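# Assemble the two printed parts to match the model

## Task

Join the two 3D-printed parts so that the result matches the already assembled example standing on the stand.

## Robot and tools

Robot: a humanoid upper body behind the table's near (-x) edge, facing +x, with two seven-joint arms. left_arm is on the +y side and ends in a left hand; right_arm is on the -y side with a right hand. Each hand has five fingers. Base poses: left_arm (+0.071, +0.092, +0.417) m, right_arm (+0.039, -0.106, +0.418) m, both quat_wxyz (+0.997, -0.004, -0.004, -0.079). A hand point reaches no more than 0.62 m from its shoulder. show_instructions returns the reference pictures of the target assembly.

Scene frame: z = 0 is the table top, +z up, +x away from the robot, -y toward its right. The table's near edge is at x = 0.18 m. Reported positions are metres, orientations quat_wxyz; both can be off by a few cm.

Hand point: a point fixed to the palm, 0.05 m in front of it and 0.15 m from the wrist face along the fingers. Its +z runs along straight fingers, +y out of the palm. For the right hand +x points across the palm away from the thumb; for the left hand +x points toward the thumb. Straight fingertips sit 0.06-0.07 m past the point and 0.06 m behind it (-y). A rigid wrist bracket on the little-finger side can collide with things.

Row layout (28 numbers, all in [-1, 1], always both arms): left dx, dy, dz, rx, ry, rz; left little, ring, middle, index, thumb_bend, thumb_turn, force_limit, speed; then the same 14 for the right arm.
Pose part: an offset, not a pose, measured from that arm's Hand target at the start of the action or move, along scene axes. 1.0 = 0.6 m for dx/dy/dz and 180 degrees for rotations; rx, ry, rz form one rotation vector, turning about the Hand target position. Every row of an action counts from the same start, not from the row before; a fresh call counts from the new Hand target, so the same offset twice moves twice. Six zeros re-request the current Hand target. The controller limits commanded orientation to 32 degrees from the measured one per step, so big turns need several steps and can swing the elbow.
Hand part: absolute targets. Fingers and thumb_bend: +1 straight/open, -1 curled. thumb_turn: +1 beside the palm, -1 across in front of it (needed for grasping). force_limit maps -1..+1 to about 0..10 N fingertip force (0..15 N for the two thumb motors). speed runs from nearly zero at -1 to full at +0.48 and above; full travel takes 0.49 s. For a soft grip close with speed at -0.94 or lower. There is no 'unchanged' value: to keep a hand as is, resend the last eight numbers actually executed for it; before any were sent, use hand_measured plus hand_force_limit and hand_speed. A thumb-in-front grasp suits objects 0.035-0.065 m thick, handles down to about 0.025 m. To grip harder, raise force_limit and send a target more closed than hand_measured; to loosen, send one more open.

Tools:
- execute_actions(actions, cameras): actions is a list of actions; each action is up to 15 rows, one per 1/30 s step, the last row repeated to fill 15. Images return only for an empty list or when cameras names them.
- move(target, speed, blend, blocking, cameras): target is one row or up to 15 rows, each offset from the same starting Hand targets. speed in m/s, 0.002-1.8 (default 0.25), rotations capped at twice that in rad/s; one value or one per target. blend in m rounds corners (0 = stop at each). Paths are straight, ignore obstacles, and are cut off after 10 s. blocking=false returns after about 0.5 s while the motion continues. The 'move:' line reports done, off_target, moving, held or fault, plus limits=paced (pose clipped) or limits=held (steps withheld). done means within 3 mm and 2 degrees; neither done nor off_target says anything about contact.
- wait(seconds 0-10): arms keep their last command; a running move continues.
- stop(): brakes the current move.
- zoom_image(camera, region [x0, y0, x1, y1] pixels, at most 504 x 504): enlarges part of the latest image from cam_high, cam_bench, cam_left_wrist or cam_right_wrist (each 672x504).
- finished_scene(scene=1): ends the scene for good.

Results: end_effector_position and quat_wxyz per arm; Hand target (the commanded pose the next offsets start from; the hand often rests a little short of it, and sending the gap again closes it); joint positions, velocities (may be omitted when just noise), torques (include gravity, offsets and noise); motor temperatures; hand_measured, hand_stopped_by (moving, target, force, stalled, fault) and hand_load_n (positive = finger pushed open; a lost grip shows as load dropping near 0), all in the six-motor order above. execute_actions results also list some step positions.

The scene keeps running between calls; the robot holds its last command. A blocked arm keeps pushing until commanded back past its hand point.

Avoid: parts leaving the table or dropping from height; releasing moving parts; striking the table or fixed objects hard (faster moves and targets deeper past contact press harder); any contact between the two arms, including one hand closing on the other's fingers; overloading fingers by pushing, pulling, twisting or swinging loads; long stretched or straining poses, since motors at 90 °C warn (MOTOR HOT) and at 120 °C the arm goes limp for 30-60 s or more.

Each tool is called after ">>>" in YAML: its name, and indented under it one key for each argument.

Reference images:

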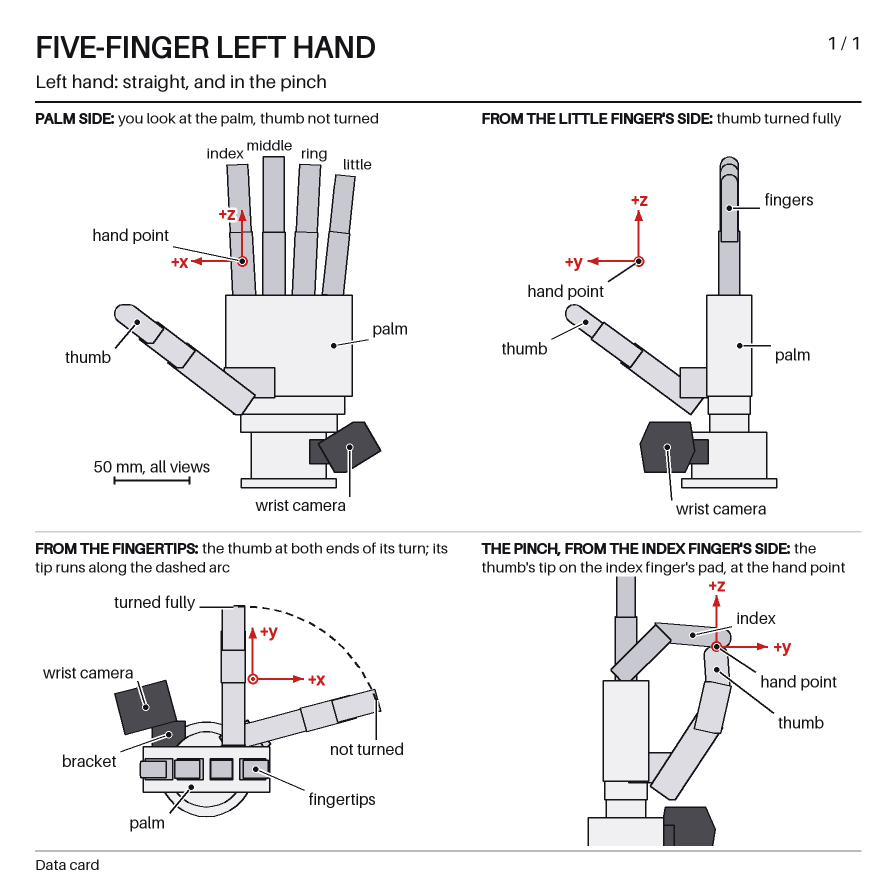

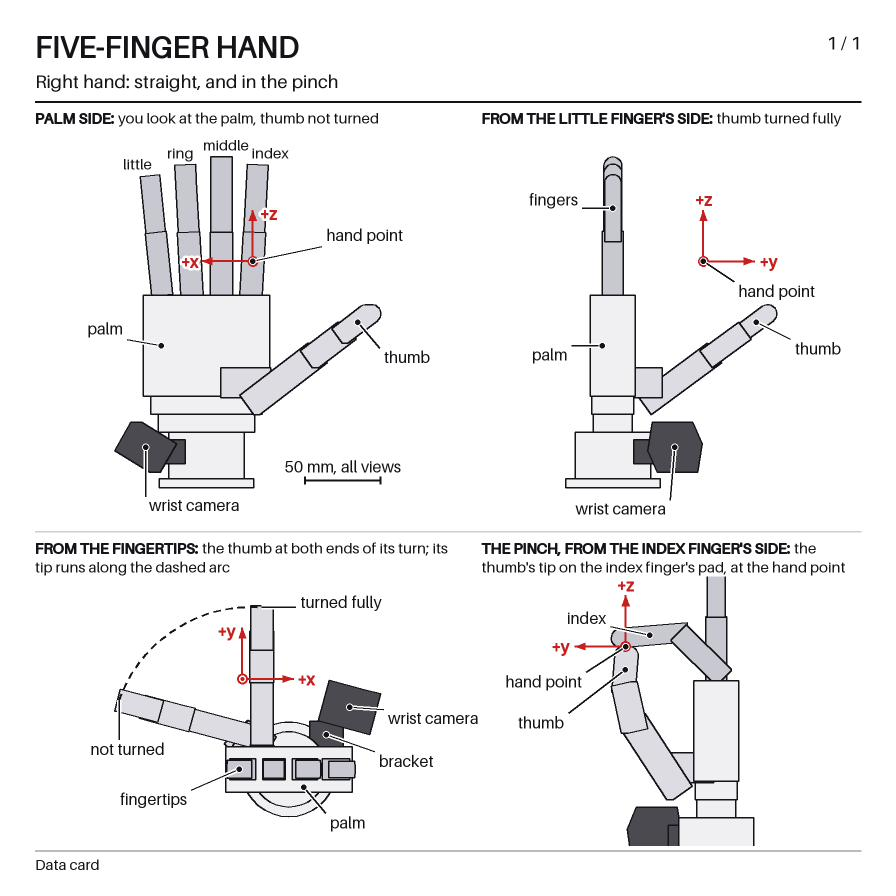

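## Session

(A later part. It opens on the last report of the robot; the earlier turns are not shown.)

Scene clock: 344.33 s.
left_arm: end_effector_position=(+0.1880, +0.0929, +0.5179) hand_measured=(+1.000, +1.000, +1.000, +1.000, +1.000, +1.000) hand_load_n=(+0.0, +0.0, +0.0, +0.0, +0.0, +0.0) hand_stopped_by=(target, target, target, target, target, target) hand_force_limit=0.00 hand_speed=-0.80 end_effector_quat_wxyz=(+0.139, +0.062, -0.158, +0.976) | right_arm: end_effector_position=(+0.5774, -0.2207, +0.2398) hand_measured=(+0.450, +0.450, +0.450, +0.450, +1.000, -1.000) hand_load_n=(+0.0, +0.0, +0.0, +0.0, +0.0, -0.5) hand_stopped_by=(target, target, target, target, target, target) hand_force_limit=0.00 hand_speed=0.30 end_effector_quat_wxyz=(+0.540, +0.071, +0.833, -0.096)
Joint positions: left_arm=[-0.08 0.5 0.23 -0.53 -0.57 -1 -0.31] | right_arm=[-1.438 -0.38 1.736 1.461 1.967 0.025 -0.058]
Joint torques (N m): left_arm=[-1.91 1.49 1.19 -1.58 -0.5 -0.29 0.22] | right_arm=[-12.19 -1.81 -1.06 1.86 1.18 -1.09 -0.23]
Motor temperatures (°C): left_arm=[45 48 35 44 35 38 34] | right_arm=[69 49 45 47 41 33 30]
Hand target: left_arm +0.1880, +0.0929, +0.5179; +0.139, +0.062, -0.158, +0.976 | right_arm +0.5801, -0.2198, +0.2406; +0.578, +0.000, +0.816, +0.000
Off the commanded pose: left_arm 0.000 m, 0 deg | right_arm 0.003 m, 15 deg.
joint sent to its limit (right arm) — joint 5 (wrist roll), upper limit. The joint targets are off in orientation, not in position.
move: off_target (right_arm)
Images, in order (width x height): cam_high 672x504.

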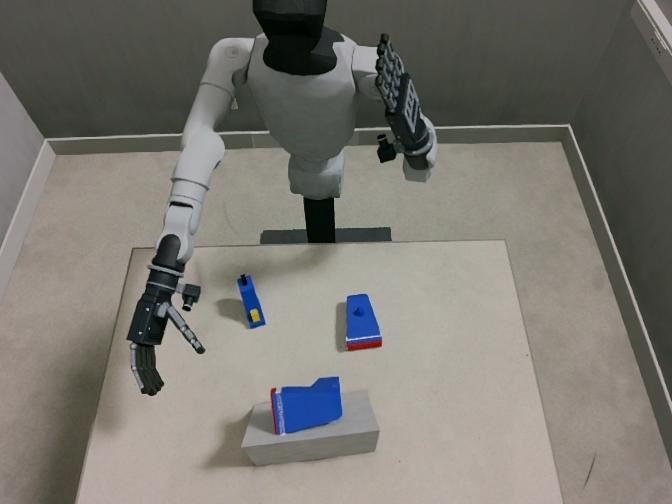

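>>> move:
  target:
    - [0,0,0,0,0,0,1,1,1,1,1,1,0,-0.8,0,0,0,0.53,0,-0.19,0.45,0.45,0.45,0.45,1,-1,0,0.3]
    - [0,0,0,0,0,0,1,1,1,1,1,1,0,-0.8,-0.05,-0.05,-0.03,-0.119,0.191,-0.157,0.45,0.45,0.45,0.45,1,-1,0,0.3]
  speed: 0.6
  cameras: ["cam_high"]

Scene clock: 378.77 s.
left_arm: end_effector_position=(+0.1880, +0.0929, +0.5179) hand_measured=(+1.000, +1.000, +1.000, +1.000, +1.000, +1.000) hand_load_n=(+0.0, +0.0, +0.0, +0.0, +0.0, +0.0) hand_stopped_by=(target, target, target, target, target, target) hand_force_limit=0.00 hand_speed=-0.80 end_effector_quat_wxyz=(+0.139, +0.062, -0.158, +0.976) | right_arm: end_effector_position=(+0.5451, -0.2533, +0.2133) hand_measured=(+0.450, +0.450, +0.450, +0.450, +1.000, -1.000) hand_load_n=(+0.5, +0.0, +0.0, +0.0, +0.0, +0.0) hand_stopped_by=(target, target, target, target, target, target) hand_force_limit=0.00 hand_speed=0.30 end_effector_quat_wxyz=(+0.343, +0.090, +0.893, -0.277)
Joint positions: left_arm=[-0.08 0.5 0.23 -0.53 -0.57 -1 -0.31] | right_arm=[-1.591 -0.313 0.908 1.451 1.072 0.674 -0.473]
Joint torques (N m): left_arm=[-1.92 1.5 1.21 -1.59 -0.5 -0.29 0.22] | right_arm=[-14.38 -1.67 -0.2 -0.46 0.54 -0.72 -0.29]
Motor temperatures (°C): left_arm=[45 49 35 44 35 38 34] | right_arm=[75 49 45 46 41 34 30]
Hand target: left_arm +0.1880, +0.0929, +0.5179; +0.139, +0.062, -0.158, +0.976 | right_arm +0.5501, -0.2498, +0.2226; +0.288, +0.091, +0.910, -0.286
Off the commanded pose: left_arm 0.000 m, 0 deg | right_arm 0.011 m, 7 deg.
move: off_target (right_arm)
Images, in order (width x height): cam_high 672x504.

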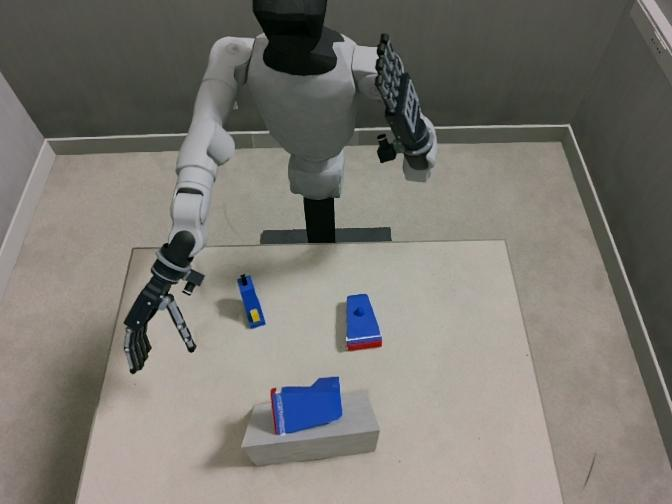

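>>> move:
  target: [0,0,0,0,0,0,1,1,1,1,1,1,0,-0.8,-0.342,0.15,-0.075,0,0,0,-1,-1,0.45,0.45,1,-1,0,0.3]
  speed: 0.3
  cameras: ["cam_high","cam_bench","cam_right_wrist"]

>>> zoom_image:
  camera: "cam_high"
  region: [130, 200, 330, 350]

Scene clock: 384.97 s.
left_arm: end_effector_position=(+0.1880, +0.0929, +0.5179) hand_measured=(+1.000, +1.000, +1.000, +1.000, +1.000, +1.000) hand_load_n=(+0.0, +0.0, -0.5, +0.0, +0.0, +0.0) hand_stopped_by=(target, target, target, target, target, target) hand_force_limit=0.00 hand_speed=-0.80 end_effector_quat_wxyz=(+0.139, +0.062, -0.158, +0.976) | right_arm: end_effector_position=(+0.3419, -0.1598, +0.1721) hand_measured=(-1.000, -1.000, +0.450, +0.450, +1.000, -1.000) hand_load_n=(+0.0, +0.0, +0.0, +0.0, +0.0, +0.0) hand_stopped_by=(target, target, target, target, target, target) hand_force_limit=0.00 hand_speed=0.30 end_effector_quat_wxyz=(-0.090, +0.029, +0.954, -0.286)
Joint positions: left_arm=[-0.08 0.5 0.23 -0.53 -0.57 -1 -0.31] | right_arm=[-1.996 0.012 0.306 2.075 0.915 1.396 -0.834]
Joint torques (N m): left_arm=[-1.91 1.49 1.19 -1.58 -0.5 -0.29 0.22] | right_arm=[-12.37 -1.61 0.32 -0.85 0.6 0.06 -0.48]
Motor temperatures (°C): left_arm=[45 49 35 44 35 38 34] | right_arm=[74 49 45 46 41 33 30]
Hand target: left_arm +0.1880, +0.0929, +0.5179; +0.139, +0.062, -0.158, +0.976 | right_arm +0.3449, -0.1598, +0.1776; +0.184, +0.075, +0.936, -0.290
Off the commanded pose: left_arm 0.000 m, 0 deg | right_arm 0.006 m, 44 deg; orientation clipped.
joint sent to its limit (right arm) — joint 2 (shoulder roll), upper limit; joint 4 (elbow), upper limit. The joint targets are off in orientation, not in position.
move: off_target (right_arm); limits=paced
Images, in order (width x height): cam_high 672x504, cam_bench 672x504, cam_right_wrist 672x504.

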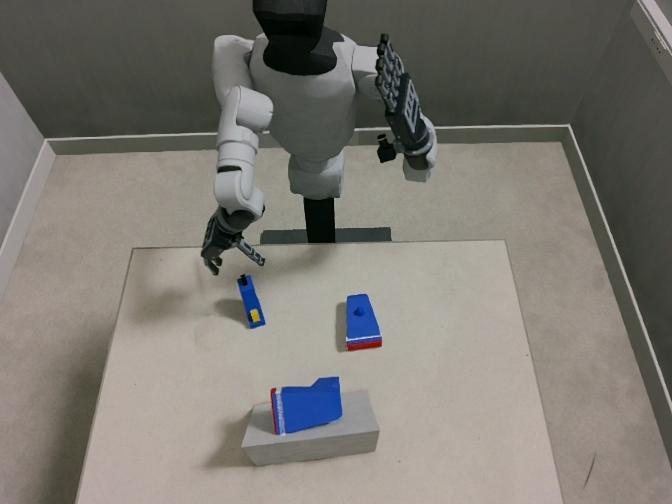

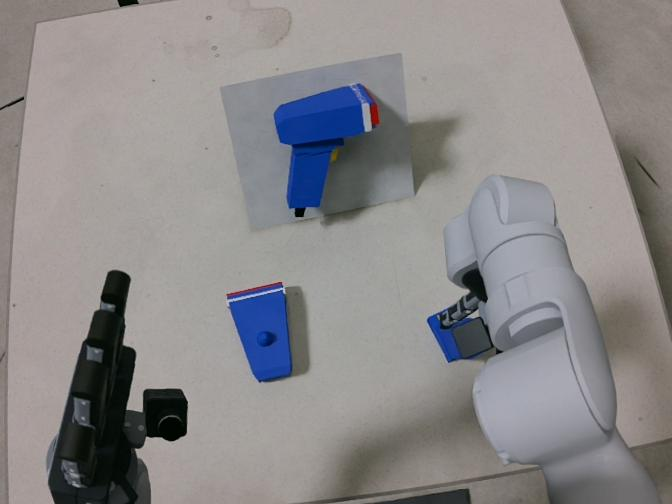

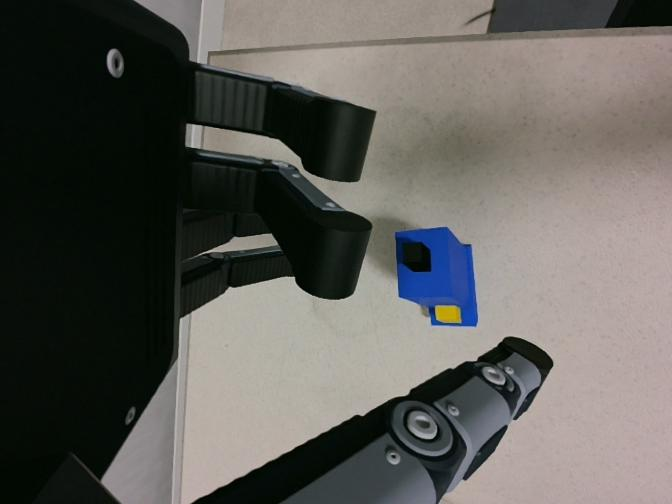

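Scaled by 2.520 from the camera's 672x504 image, which has a finer 960x720 frame.

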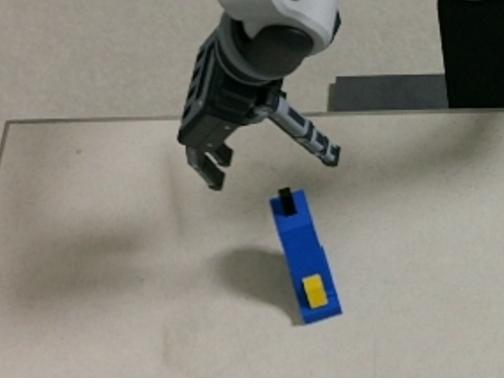

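>>> move:
  target:
    - [0,0,0,0,0,0,1,1,1,1,1,1,0,-0.8,-0.2,-0.06,0.3,-0.04,-0.371,0.187,-1,-1,0.45,0.45,1,-1,0,0.3]
    - [0,0,0,0,0,0,1,1,1,1,1,1,0,-0.8,-0.324,0.03,0.57,-0.0806,-0.742,0.373,-1,-1,0.45,0.45,1,-1,0,0.3]
    - [0,0,0,0,0,0,1,1,1,1,1,1,0,-0.8,0.125,-0.1,0.07,0.104,-0.3645,0.177,-1,-1,0.45,0.45,1,-1,0,0.3]
  speed: 0.5
  blend: [0.05,0,0]
  cameras: ["cam_high"]

Scene clock: 428.20 s.
left_arm: end_effector_position=(+0.1880, +0.0929, +0.5179) hand_measured=(+1.000, +1.000, +1.000, +1.000, +1.000, +1.000) hand_load_n=(+0.0, +0.0, +0.0, +0.0, +0.0, +0.0) hand_stopped_by=(target, target, target, target, target, target) hand_force_limit=0.00 hand_speed=-0.80 end_effector_quat_wxyz=(+0.139, +0.062, -0.158, +0.976) | right_arm: end_effector_position=(+0.4165, -0.2193, +0.2153) hand_measured=(-1.000, -1.000, +0.450, +0.450, +1.000, -1.000) hand_load_n=(+0.5, +0.0, +0.0, +0.0, +0.0, +0.0) hand_stopped_by=(target, target, target, target, target, target) hand_force_limit=0.00 hand_speed=0.30 end_effector_quat_wxyz=(+0.703, -0.007, +0.711, -0.003)
Joint positions: left_arm=[-0.08 0.5 0.23 -0.53 -0.57 -1 -0.31] | right_arm=[-0.362 -0.501 0.191 0.577 0.567 -0.473 0.195]
Joint torques (N m): left_arm=[-1.91 1.49 1.19 -1.58 -0.5 -0.29 0.22] | right_arm=[-7.81 -2.09 -2.78 -1.86 1.43 -1.37 -0.09]
Motor temperatures (°C): left_arm=[45 49 35 44 35 38 34] | right_arm=[69 49 45 45 41 33 30]
Hand target: left_arm +0.1880, +0.0929, +0.5179; +0.139, +0.062, -0.158, +0.976 | right_arm +0.4199, -0.2198, +0.2196; +0.707, -0.001, +0.707, +0.000
Off the commanded pose: left_arm 0.000 m, 0 deg | right_arm 0.006 m, 1 deg.
move: off_target (right_arm); limits=paced
Images, in order (width x height): cam_high 672x504.

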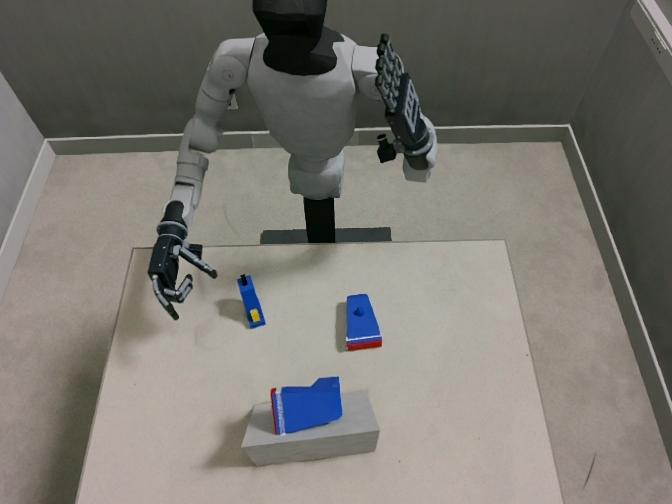

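>>> move:
  target:
    - [0,0,0,0,0,0,1,1,1,1,1,1,0,-0.8,-0.125,-0.05,-0.09,-0.0934,0.295,-0.179,-1,-1,0.45,0.45,1,-1,0,0.3]
    - [0,0,0,0,0,0,1,1,1,1,1,1,0,-0.8,-0.125,0.1,-0.083,-0.0934,0.295,-0.179,-1,-1,0.45,0.45,1,-1,0,0.3]
  speed: 0.3
  cameras: ["cam_high","cam_bench","cam_right_wrist"]

>>> zoom_image:
  camera: "cam_high"
  region: [130, 200, 330, 350]

Scene clock: 443.43 s.
left_arm: end_effector_position=(+0.1880, +0.0929, +0.5179) hand_measured=(+1.000, +1.000, +1.000, +1.000, +1.000, +1.000) hand_load_n=(+0.0, +0.0, +0.0, +0.0, +0.0, +0.0) hand_stopped_by=(target, target, target, target, target, target) hand_force_limit=0.00 hand_speed=-0.80 end_effector_quat_wxyz=(+0.139, +0.062, -0.158, +0.976) | right_arm: end_effector_position=(+0.3472, -0.1590, +0.1720) hand_measured=(-1.000, -1.000, +0.450, +0.450, +1.000, -1.000) hand_load_n=(+0.0, +0.0, -0.5, +0.0, +0.0, -0.5) hand_stopped_by=(target, target, target, target, target, target) hand_force_limit=0.00 hand_speed=0.30 end_effector_quat_wxyz=(+0.338, +0.080, +0.897, -0.272)
Joint positions: left_arm=[-0.08 0.5 0.23 -0.53 -0.57 -1 -0.31] | right_arm=[-0.356 0.013 0.135 -0.596 0.989 1.552 -1.611]
Joint torques (N m): left_arm=[-1.91 1.49 1.2 -1.59 -0.5 -0.29 0.22] | right_arm=[-4.13 0.41 -0.06 -2.57 0.72 -0.38 -0.36]
Motor temperatures (°C): left_arm=[45 49 35 44 35 38 34] | right_arm=[63 50 45 46 41 34 30]
Hand target: left_arm +0.1880, +0.0929, +0.5179; +0.139, +0.062, -0.158, +0.976 | right_arm +0.3449, -0.1598, +0.1698; +0.288, +0.089, +0.909, -0.287
Off the commanded pose: left_arm 0.000 m, 0 deg | right_arm 0.003 m, 6 deg.
joint sent to its limit (right arm) — joint 2 (shoulder roll), upper limit; joint 7 (wrist yaw), lower limit. The joint targets are off in orientation, not in position.
move: off_target (right_arm)
Images, in order (width x height): cam_high 672x504, cam_bench 672x504, cam_right_wrist 672x504.

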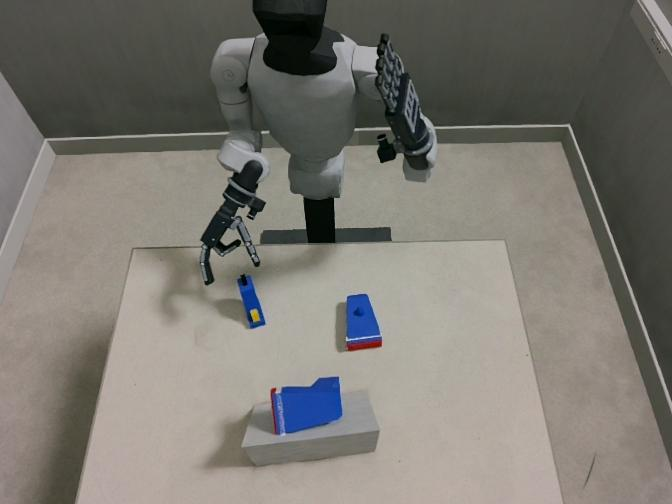

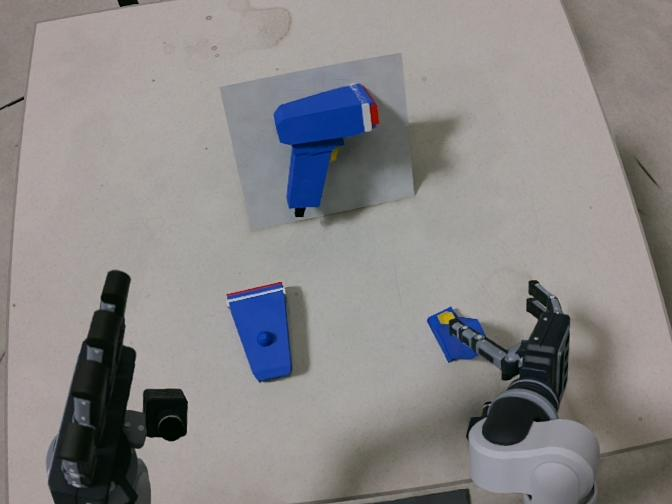

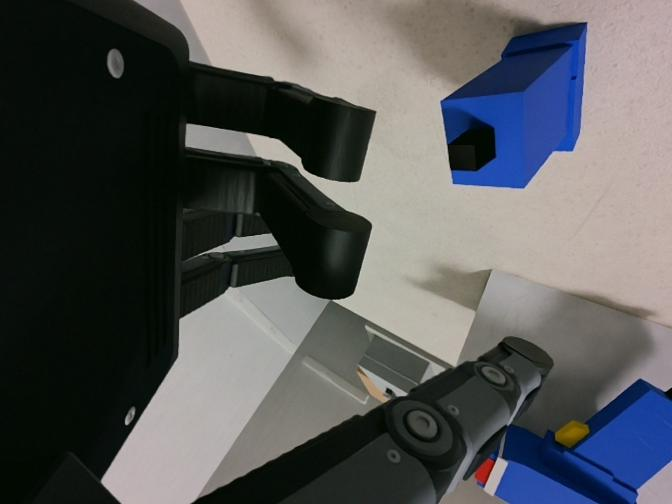

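Scaled by 2.520 from the camera's 672x504 image, which has a finer 960x720 frame.

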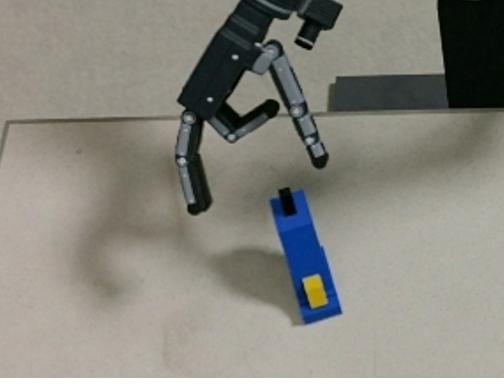

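>>> move:
  target: [0,0,0,0,0,0,1,1,1,1,1,1,0,-0.8,-0.108,0.033,0.05,-0.2885,-0.0123,0.4337,-1,-1,0.45,0.45,1,-1,0,0.3]
  speed: 0.4
  cameras: ["cam_high","cam_bench","cam_right_wrist"]

>>> zoom_image:
  camera: "cam_high"
  region: [130, 200, 330, 350]

Scene clock: 526.07 s.
left_arm: end_effector_position=(+0.1880, +0.0929, +0.5179) hand_measured=(+1.000, +1.000, +1.000, +1.000, +1.000, +1.000) hand_load_n=(+0.0, +0.0, +0.0, +0.0, +0.0, +0.0) hand_stopped_by=(target, target, target, target, target, target) hand_force_limit=0.00 hand_speed=-0.80 end_effector_quat_wxyz=(+0.139, +0.062, -0.158, +0.976) | right_arm: end_effector_position=(+0.2800, -0.1398, +0.1971) hand_measured=(-1.000, -1.000, +0.450, +0.450, +1.000, -1.000) hand_load_n=(+0.0, +0.0, +0.0, +0.0, +0.0, +0.0) hand_stopped_by=(target, target, target, target, target, target) hand_force_limit=0.00 hand_speed=0.30 end_effector_quat_wxyz=(-0.389, +0.596, -0.567, +0.414)
Joint positions: left_arm=[-0.08 0.5 0.23 -0.53 -0.57 -1 -0.31] | right_arm=[-1.053 -1.099 1.322 -1.052 1.391 1.608 -1.608]
Joint torques (N m): left_arm=[-1.92 1.49 1.19 -1.59 -0.5 -0.29 0.23] | right_arm=[-6.95 -2.52 -2.08 -1.77 0.89 -0.04 -0.71]
Motor temperatures (°C): left_arm=[45 49 35 44 35 38 34] | right_arm=[56 48 44 47 41 32 30]
Hand target: left_arm +0.1880, +0.0929, +0.5179; +0.139, +0.062, -0.158, +0.976 | right_arm +0.2801, -0.1400, +0.1998; -0.423, +0.603, -0.555, +0.387
Off the commanded pose: left_arm 0.000 m, 0 deg | right_arm 0.003 m, 5 deg.
joint sent to its limit (right arm) — joint 4 (elbow), lower limit, where the elbow is as bent as it goes; joint 7 (wrist yaw), lower limit. The joint targets are off in orientation, not in position.
move: off_target (right_arm)
Images, in order (width x height): cam_high 672x504, cam_bench 672x504, cam_right_wrist 672x504.

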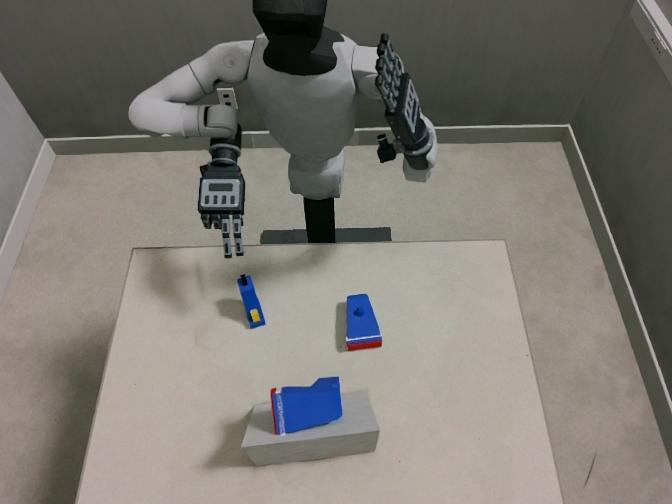

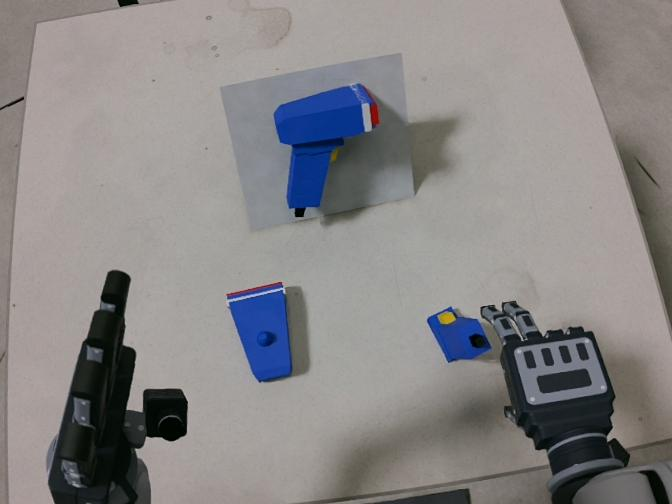

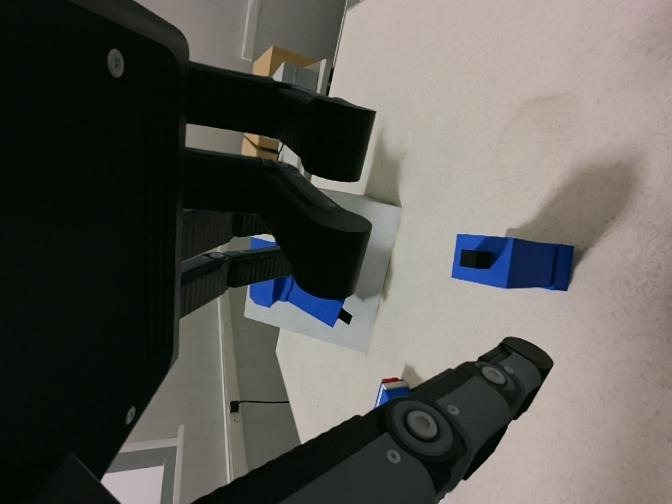

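Scaled by 2.520 from the camera's 672x504 image, which has a finer 960x720 frame.

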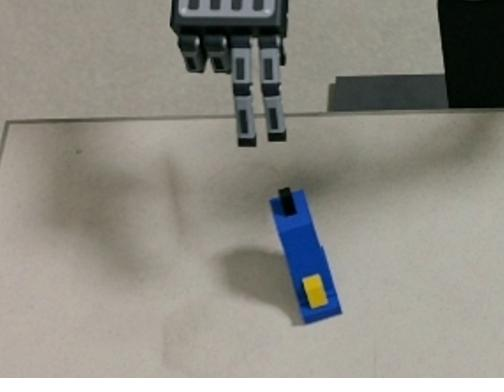

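>>> move:
  target:
    - [0,0,0,0,0,0,1,1,1,1,1,1,0,-0.8,0.08,-0.2,0.05,0.25,-0.033,-0.055,-1,-1,0.45,0.45,1,-1,0,0.3]
    - [0,0,0,0,0,0,1,1,1,1,1,1,0,-0.8,0.233,-0.133,0.033,0.4985,-0.066,-0.109,-1,-1,0.45,0.45,1,-1,0,0.3]
  speed: 0.5
  blend: 0.04

Scene clock: 537.00 s.
left_arm: end_effector_position=(+0.1880, +0.0929, +0.5179) hand_measured=(+1.000, +1.000, +1.000, +1.000, +1.000, +1.000) hand_load_n=(+0.0, +0.0, +0.0, +0.0, +0.0, +0.0) hand_stopped_by=(target, target, target, target, target, target) hand_force_limit=0.00 hand_speed=-0.80 end_effector_quat_wxyz=(+0.139, +0.062, -0.158, +0.976) | right_arm: end_effector_position=(+0.4188, -0.2199, +0.2185) hand_measured=(-1.000, -1.000, +0.450, +0.450, +1.000, -1.000) hand_load_n=(+0.0, +0.0, +0.0, +0.0, +0.0, +0.0) hand_stopped_by=(target, target, target, target, target, target) hand_force_limit=0.00 hand_speed=0.30 end_effector_quat_wxyz=(+0.705, -0.004, +0.709, -0.001)
Joint positions: left_arm=[-0.08 0.5 0.23 -0.53 -0.57 -1 -0.31] | right_arm=[-0.636 -0.822 1.185 0.666 1.275 -0.893 -0.065]
Joint torques (N m): left_arm=[-1.91 1.49 1.19 -1.59 -0.5 -0.29 0.22] | right_arm=[-7.07 -2.7 -3.24 0.03 1.23 -1.4 -0.09]
Motor temperatures (°C): left_arm=[45 49 35 44 35 38 34] | right_arm=[59 49 45 46 41 33 30]
Hand target: left_arm +0.1880, +0.0929, +0.5179; +0.139, +0.062, -0.158, +0.976 | right_arm +0.4199, -0.2198, +0.2196; +0.707, +0.000, +0.707, +0.001
Off the commanded pose: left_arm 0.000 m, 0 deg | right_arm 0.002 m, 1 deg.
move: done; limits=paced

>>> move:
  target:
    - [0,0,0,0,0,0,1,1,1,1,1,1,0,-0.8,0,0,0,0.45,0,0,-1,-1,0.45,0.45,1,-1,0,0.3]
    - [0,0,0,0,0,0,1,1,1,1,1,1,0,-0.8,0,0,0,0,0,0,-1,-1,0.45,0.45,1,-1,0,0.3]
    - [0,0,0,0,0,0,1,1,1,1,1,1,0,-0.8,0,0,0,-0.4985,0.066,0.109,-1,-1,0.45,0.45,1,-1,0,0.3]
  speed: 0.6

Scene clock: 551.23 s.
left_arm: end_effector_position=(+0.1880, +0.0929, +0.5179) hand_measured=(+1.000, +1.000, +1.000, +1.000, +1.000, +1.000) hand_load_n=(+0.0, +0.0, +0.0, +0.0, +0.0, +0.0) hand_stopped_by=(target, target, target, target, target, target) hand_force_limit=0.00 hand_speed=-0.80 end_effector_quat_wxyz=(+0.139, +0.062, -0.158, +0.976) | right_arm: end_effector_position=(+0.4182, -0.2246, +0.2170) hand_measured=(-1.000, -1.000, +0.450, +0.450, +1.000, -1.000) hand_load_n=(+0.0, +0.0, +0.0, +0.0, +0.0, +0.0) hand_stopped_by=(target, target, target, target, target, target) hand_force_limit=0.00 hand_speed=0.30 end_effector_quat_wxyz=(-0.418, +0.601, -0.560, +0.387)
Joint positions: left_arm=[-0.08 0.5 0.23 -0.53 -0.57 -1 -0.31] | right_arm=[-0.971 -1.351 1.052 -0.193 -0.041 0.378 0]
Joint torques (N m): left_arm=[-1.91 1.49 1.19 -1.58 -0.5 -0.29 0.22] | right_arm=[-8.47 -3.01 -4.48 -1.04 0.61 0.1 -0.57]
Motor temperatures (°C): left_arm=[45 49 35 44 35 38 34] | right_arm=[60 50 46 45 41 33 30]
Hand target: left_arm +0.1880, +0.0929, +0.5179; +0.139, +0.062, -0.158, +0.976 | right_arm +0.4199, -0.2198, +0.2196; -0.423, +0.603, -0.555, +0.387
Off the commanded pose: left_arm 0.000 m, 0 deg | right_arm 0.006 m, 1 deg.
move: off_target (right_arm)

>>> move:
  target: [0,0,0,0,0,0,1,1,1,1,1,1,0,-0.8,-0.185,0.133,-0.083,0,0,0,-1,-1,0.45,0.45,1,-1,0,0.3]
  speed: 0.3
  cameras: ["cam_high","cam_bench","cam_right_wrist"]

>>> zoom_image:
  camera: "cam_high"
  region: [130, 200, 330, 350]

Scene clock: 558.53 s.
left_arm: end_effector_position=(+0.1880, +0.0929, +0.5179) hand_measured=(+1.000, +1.000, +1.000, +1.000, +1.000, +1.000) hand_load_n=(+0.0, +0.0, +0.0, +0.0, +0.0, +0.0) hand_stopped_by=(target, target, target, target, target, target) hand_force_limit=0.00 hand_speed=-0.80 end_effector_quat_wxyz=(+0.139, +0.062, -0.158, +0.976) | right_arm: end_effector_position=(+0.3063, -0.1454, +0.1650) hand_measured=(-1.000, -1.000, +0.450, +0.450, +1.000, -1.000) hand_load_n=(+0.0, +0.0, +0.0, +0.0, +0.0, +0.0) hand_stopped_by=(target, target, target, target, target, target) hand_force_limit=0.00 hand_speed=0.30 end_effector_quat_wxyz=(-0.414, +0.604, -0.560, +0.387)
Joint positions: left_arm=[-0.08 0.5 0.23 -0.53 -0.57 -1 -0.31] | right_arm=[-0.67 -1.223 1.341 -0.903 -0.29 1.184 -0.313]
Joint torques (N m): left_arm=[-1.91 1.49 1.19 -1.58 -0.5 -0.29 0.22] | right_arm=[-6.44 -1.81 -2.47 -2.56 -0.16 0.17 -0.57]
Motor temperatures (°C): left_arm=[45 49 35 44 35 38 34] | right_arm=[61 50 47 45 41 33 30]
Hand target: left_arm +0.1880, +0.0929, +0.5179; +0.139, +0.062, -0.158, +0.976 | right_arm +0.3089, -0.1400, +0.1698; -0.423, +0.603, -0.555, +0.387
Off the commanded pose: left_arm 0.000 m, 0 deg | right_arm 0.008 m, 1 deg.
move: off_target (right_arm)
Images, in order (width x height): cam_high 672x504, cam_bench 672x504, cam_right_wrist 672x504.

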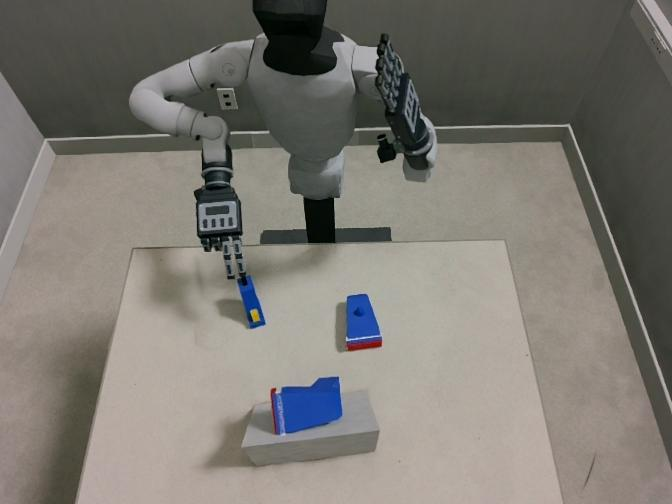

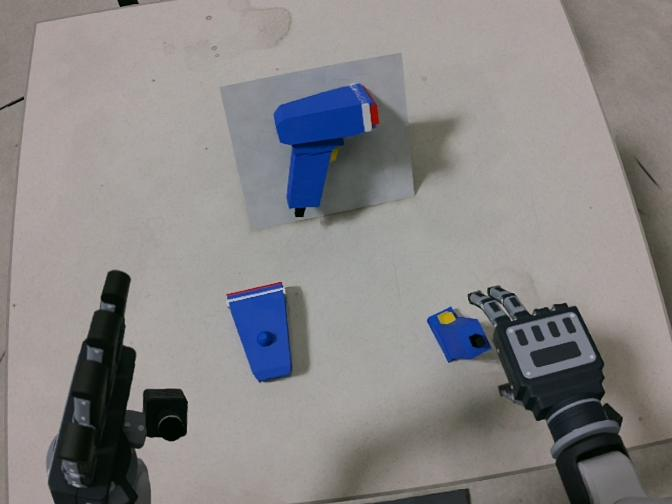

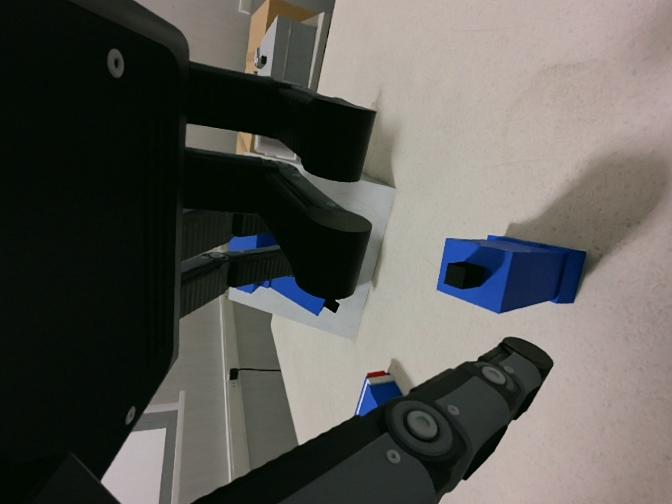

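Scaled by 2.520 from the camera's 672x504 image, which has a finer 960x720 frame.

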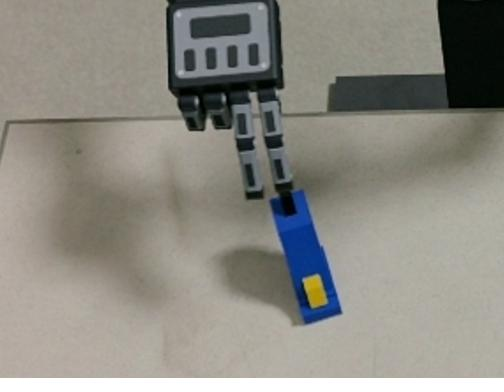

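>>> move:
  target: [0,0,0,0,0,0,1,1,1,1,1,1,0,-0.8,-0.03,0.017,-0.07,0,0,0,-1,-1,0.45,0.45,1,-1,0,0.3]
  speed: 0.2
  cameras: ["cam_high","cam_bench","cam_right_wrist"]

>>> zoom_image:
  camera: "cam_high"
  region: [180, 230, 310, 340]

>>> zoom_image:
  camera: "cam_bench"
  region: [400, 250, 640, 430]

Scene clock: 597.37 s.
left_arm: end_effector_position=(+0.1880, +0.0929, +0.5179) hand_measured=(+1.000, +1.000, +1.000, +1.000, +1.000, +1.000) hand_load_n=(+0.0, +0.0, +0.0, +0.0, +0.0, +0.0) hand_stopped_by=(target, target, target, target, target, target) hand_force_limit=0.00 hand_speed=-0.80 end_effector_quat_wxyz=(+0.139, +0.062, -0.158, +0.976) | right_arm: end_effector_position=(+0.2922, -0.1305, +0.1303) hand_measured=(-1.000, -1.000, +0.450, +0.450, +1.000, -1.000) hand_load_n=(+0.0, +0.0, +0.0, +0.0, +0.0, +0.0) hand_stopped_by=(target, target, target, target, target, target) hand_force_limit=0.00 hand_speed=0.30 end_effector_quat_wxyz=(-0.424, +0.602, -0.554, +0.388)
Joint positions: left_arm=[-0.08 0.5 0.23 -0.53 -0.57 -1 -0.31] | right_arm=[-0.587 -1.078 1.448 -0.761 -0.341 1.182 -0.472]
Joint torques (N m): left_arm=[-1.91 1.49 1.19 -1.58 -0.5 -0.29 0.22] | right_arm=[-4.18 -1.52 -2.36 -1.26 0.35 -0.02 -0.71]
Motor temperatures (°C): left_arm=[45 49 35 44 35 38 33] | right_arm=[60 49 46 46 41 32 30]
Hand target: left_arm +0.1880, +0.0929, +0.5179; +0.139, +0.062, -0.158, +0.976 | right_arm +0.2909, -0.1298, +0.1278; -0.423, +0.603, -0.555, +0.387
Off the commanded pose: left_arm 0.000 m, 0 deg | right_arm 0.003 m, 0 deg.
move: done
Images, in order (width x height): cam_high 672x504, cam_bench 672x504, cam_right_wrist 672x504.

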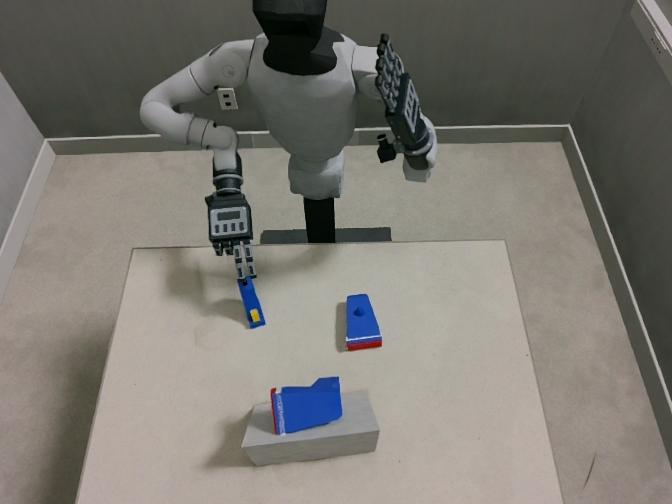

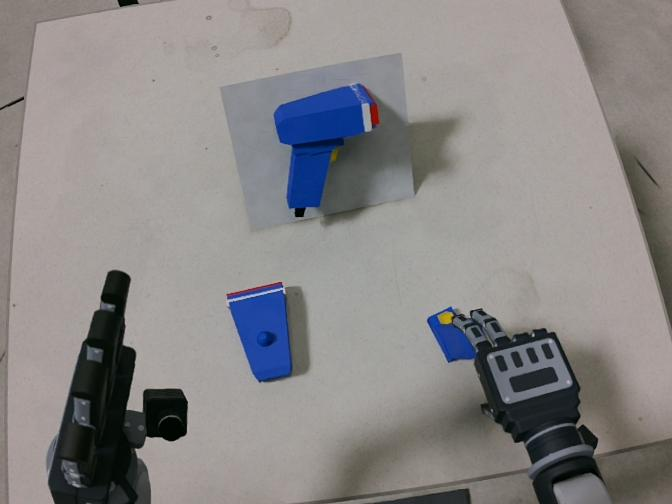

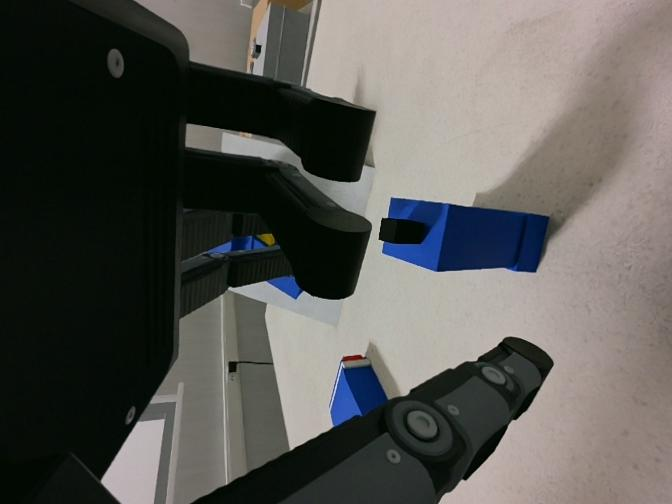

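Scaled by 3.877 from the camera's 672x504 image, which has a finer 960x720 frame.

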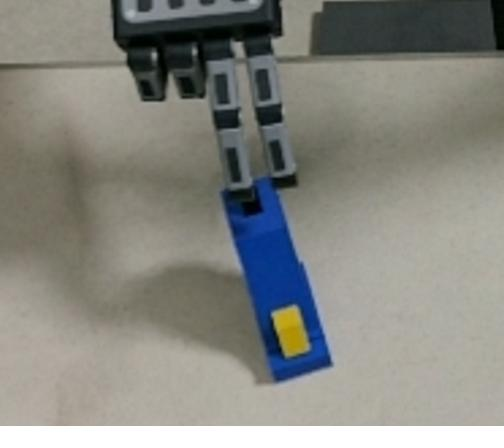

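Scaled by 2.100 from the camera's 672x504 image, which has a finer 960x720 frame.

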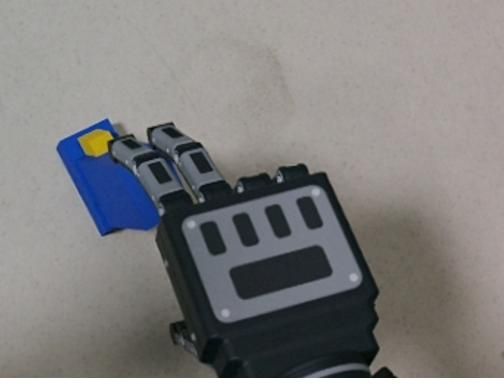

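>>> move:
  target: [0,0,0,0,0,0,1,1,1,1,1,1,0,-0.8,0.088,0,-0.108,0,0,0.025,-1,-1,0.45,0.45,1,-1,0,0.3]
  speed: 0.1
  cameras: ["cam_high","cam_bench","cam_right_wrist"]

>>> zoom_image:
  camera: "cam_high"
  region: [180, 230, 310, 340]

>>> zoom_image:
  camera: "cam_bench"
  region: [400, 250, 640, 430]

Scene clock: 625.07 s.
left_arm: end_effector_position=(+0.1880, +0.0929, +0.5179) hand_measured=(+1.000, +1.000, +1.000, +1.000, +1.000, +1.000) hand_load_n=(+0.0, +0.0, +0.0, -0.5, +0.0, +0.0) hand_stopped_by=(target, target, target, target, target, target) hand_force_limit=0.00 hand_speed=-0.80 end_effector_quat_wxyz=(+0.139, +0.062, -0.158, +0.976) | right_arm: end_effector_position=(+0.3389, -0.1311, +0.0603) hand_measured=(-1.000, -1.000, +0.450, +0.450, +1.000, -1.000) hand_load_n=(+0.0, +0.0, +0.0, +0.0, +0.0, +0.0) hand_stopped_by=(target, target, target, target, target, target) hand_force_limit=0.00 hand_speed=0.30 end_effector_quat_wxyz=(-0.434, +0.628, -0.532, +0.367)
Joint positions: left_arm=[-0.08 0.5 0.23 -0.53 -0.57 -1 -0.31] | right_arm=[-0.668 -0.862 1.404 -0.073 -0.28 0.662 -0.493]
Joint torques (N m): left_arm=[-1.91 1.49 1.2 -1.59 -0.5 -0.29 0.22] | right_arm=[-6.84 -1.46 -3.45 -0.81 0.66 -0.04 -0.68]
Motor temperatures (°C): left_arm=[45 49 35 44 35 37 33] | right_arm=[57 49 45 45 41 32 31]
Hand target: left_arm +0.1880, +0.0929, +0.5179; +0.139, +0.062, -0.158, +0.976 | right_arm +0.3437, -0.1298, +0.0630; -0.438, +0.624, -0.531, +0.370
Off the commanded pose: left_arm 0.000 m, 0 deg | right_arm 0.006 m, 1 deg.
move: off_target (right_arm)
Images, in order (width x height): cam_high 672x504, cam_bench 672x504, cam_right_wrist 672x504.

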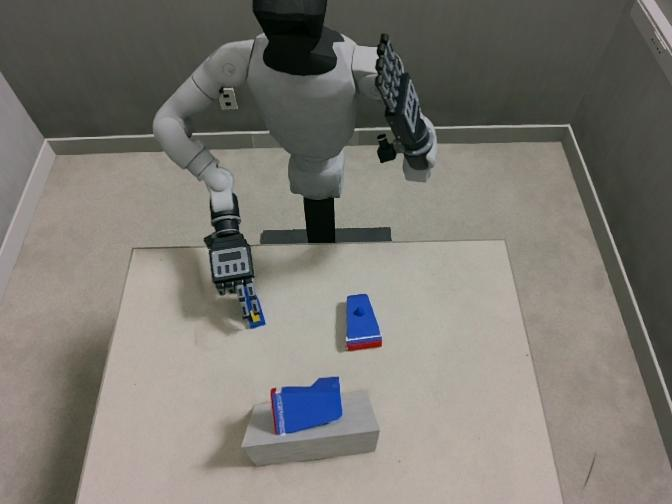

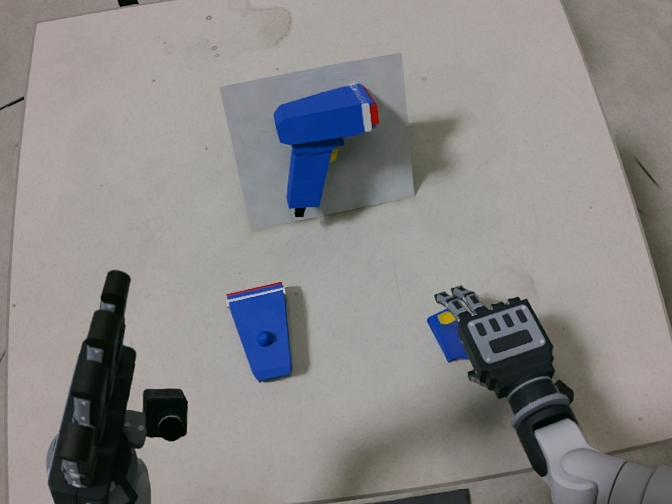

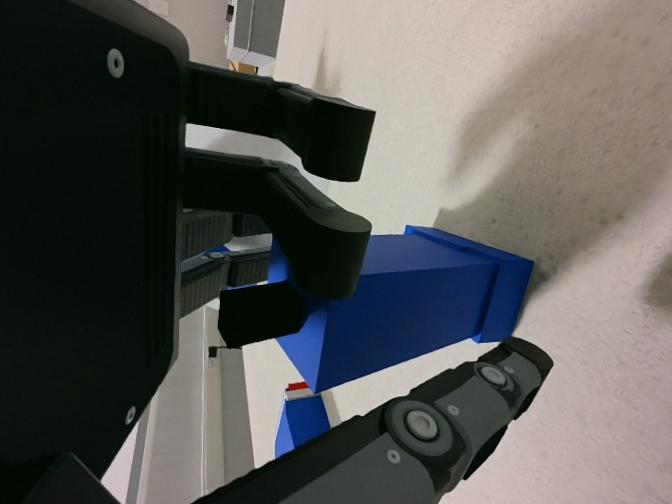

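Scaled by 3.877 from the camera's 672x504 image, which has a finer 960x720 frame.

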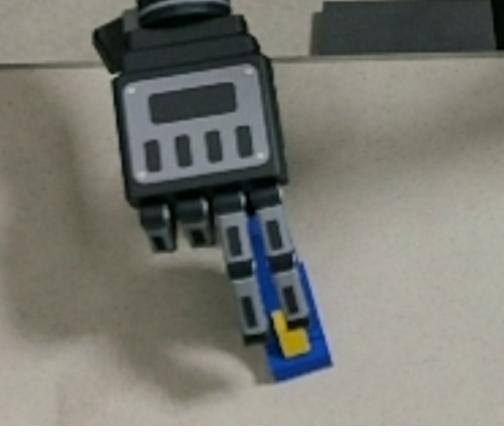

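Scaled by 2.100 from the camera's 672x504 image, which has a finer 960x720 frame.

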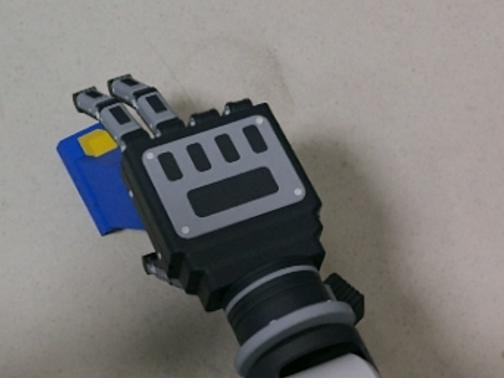

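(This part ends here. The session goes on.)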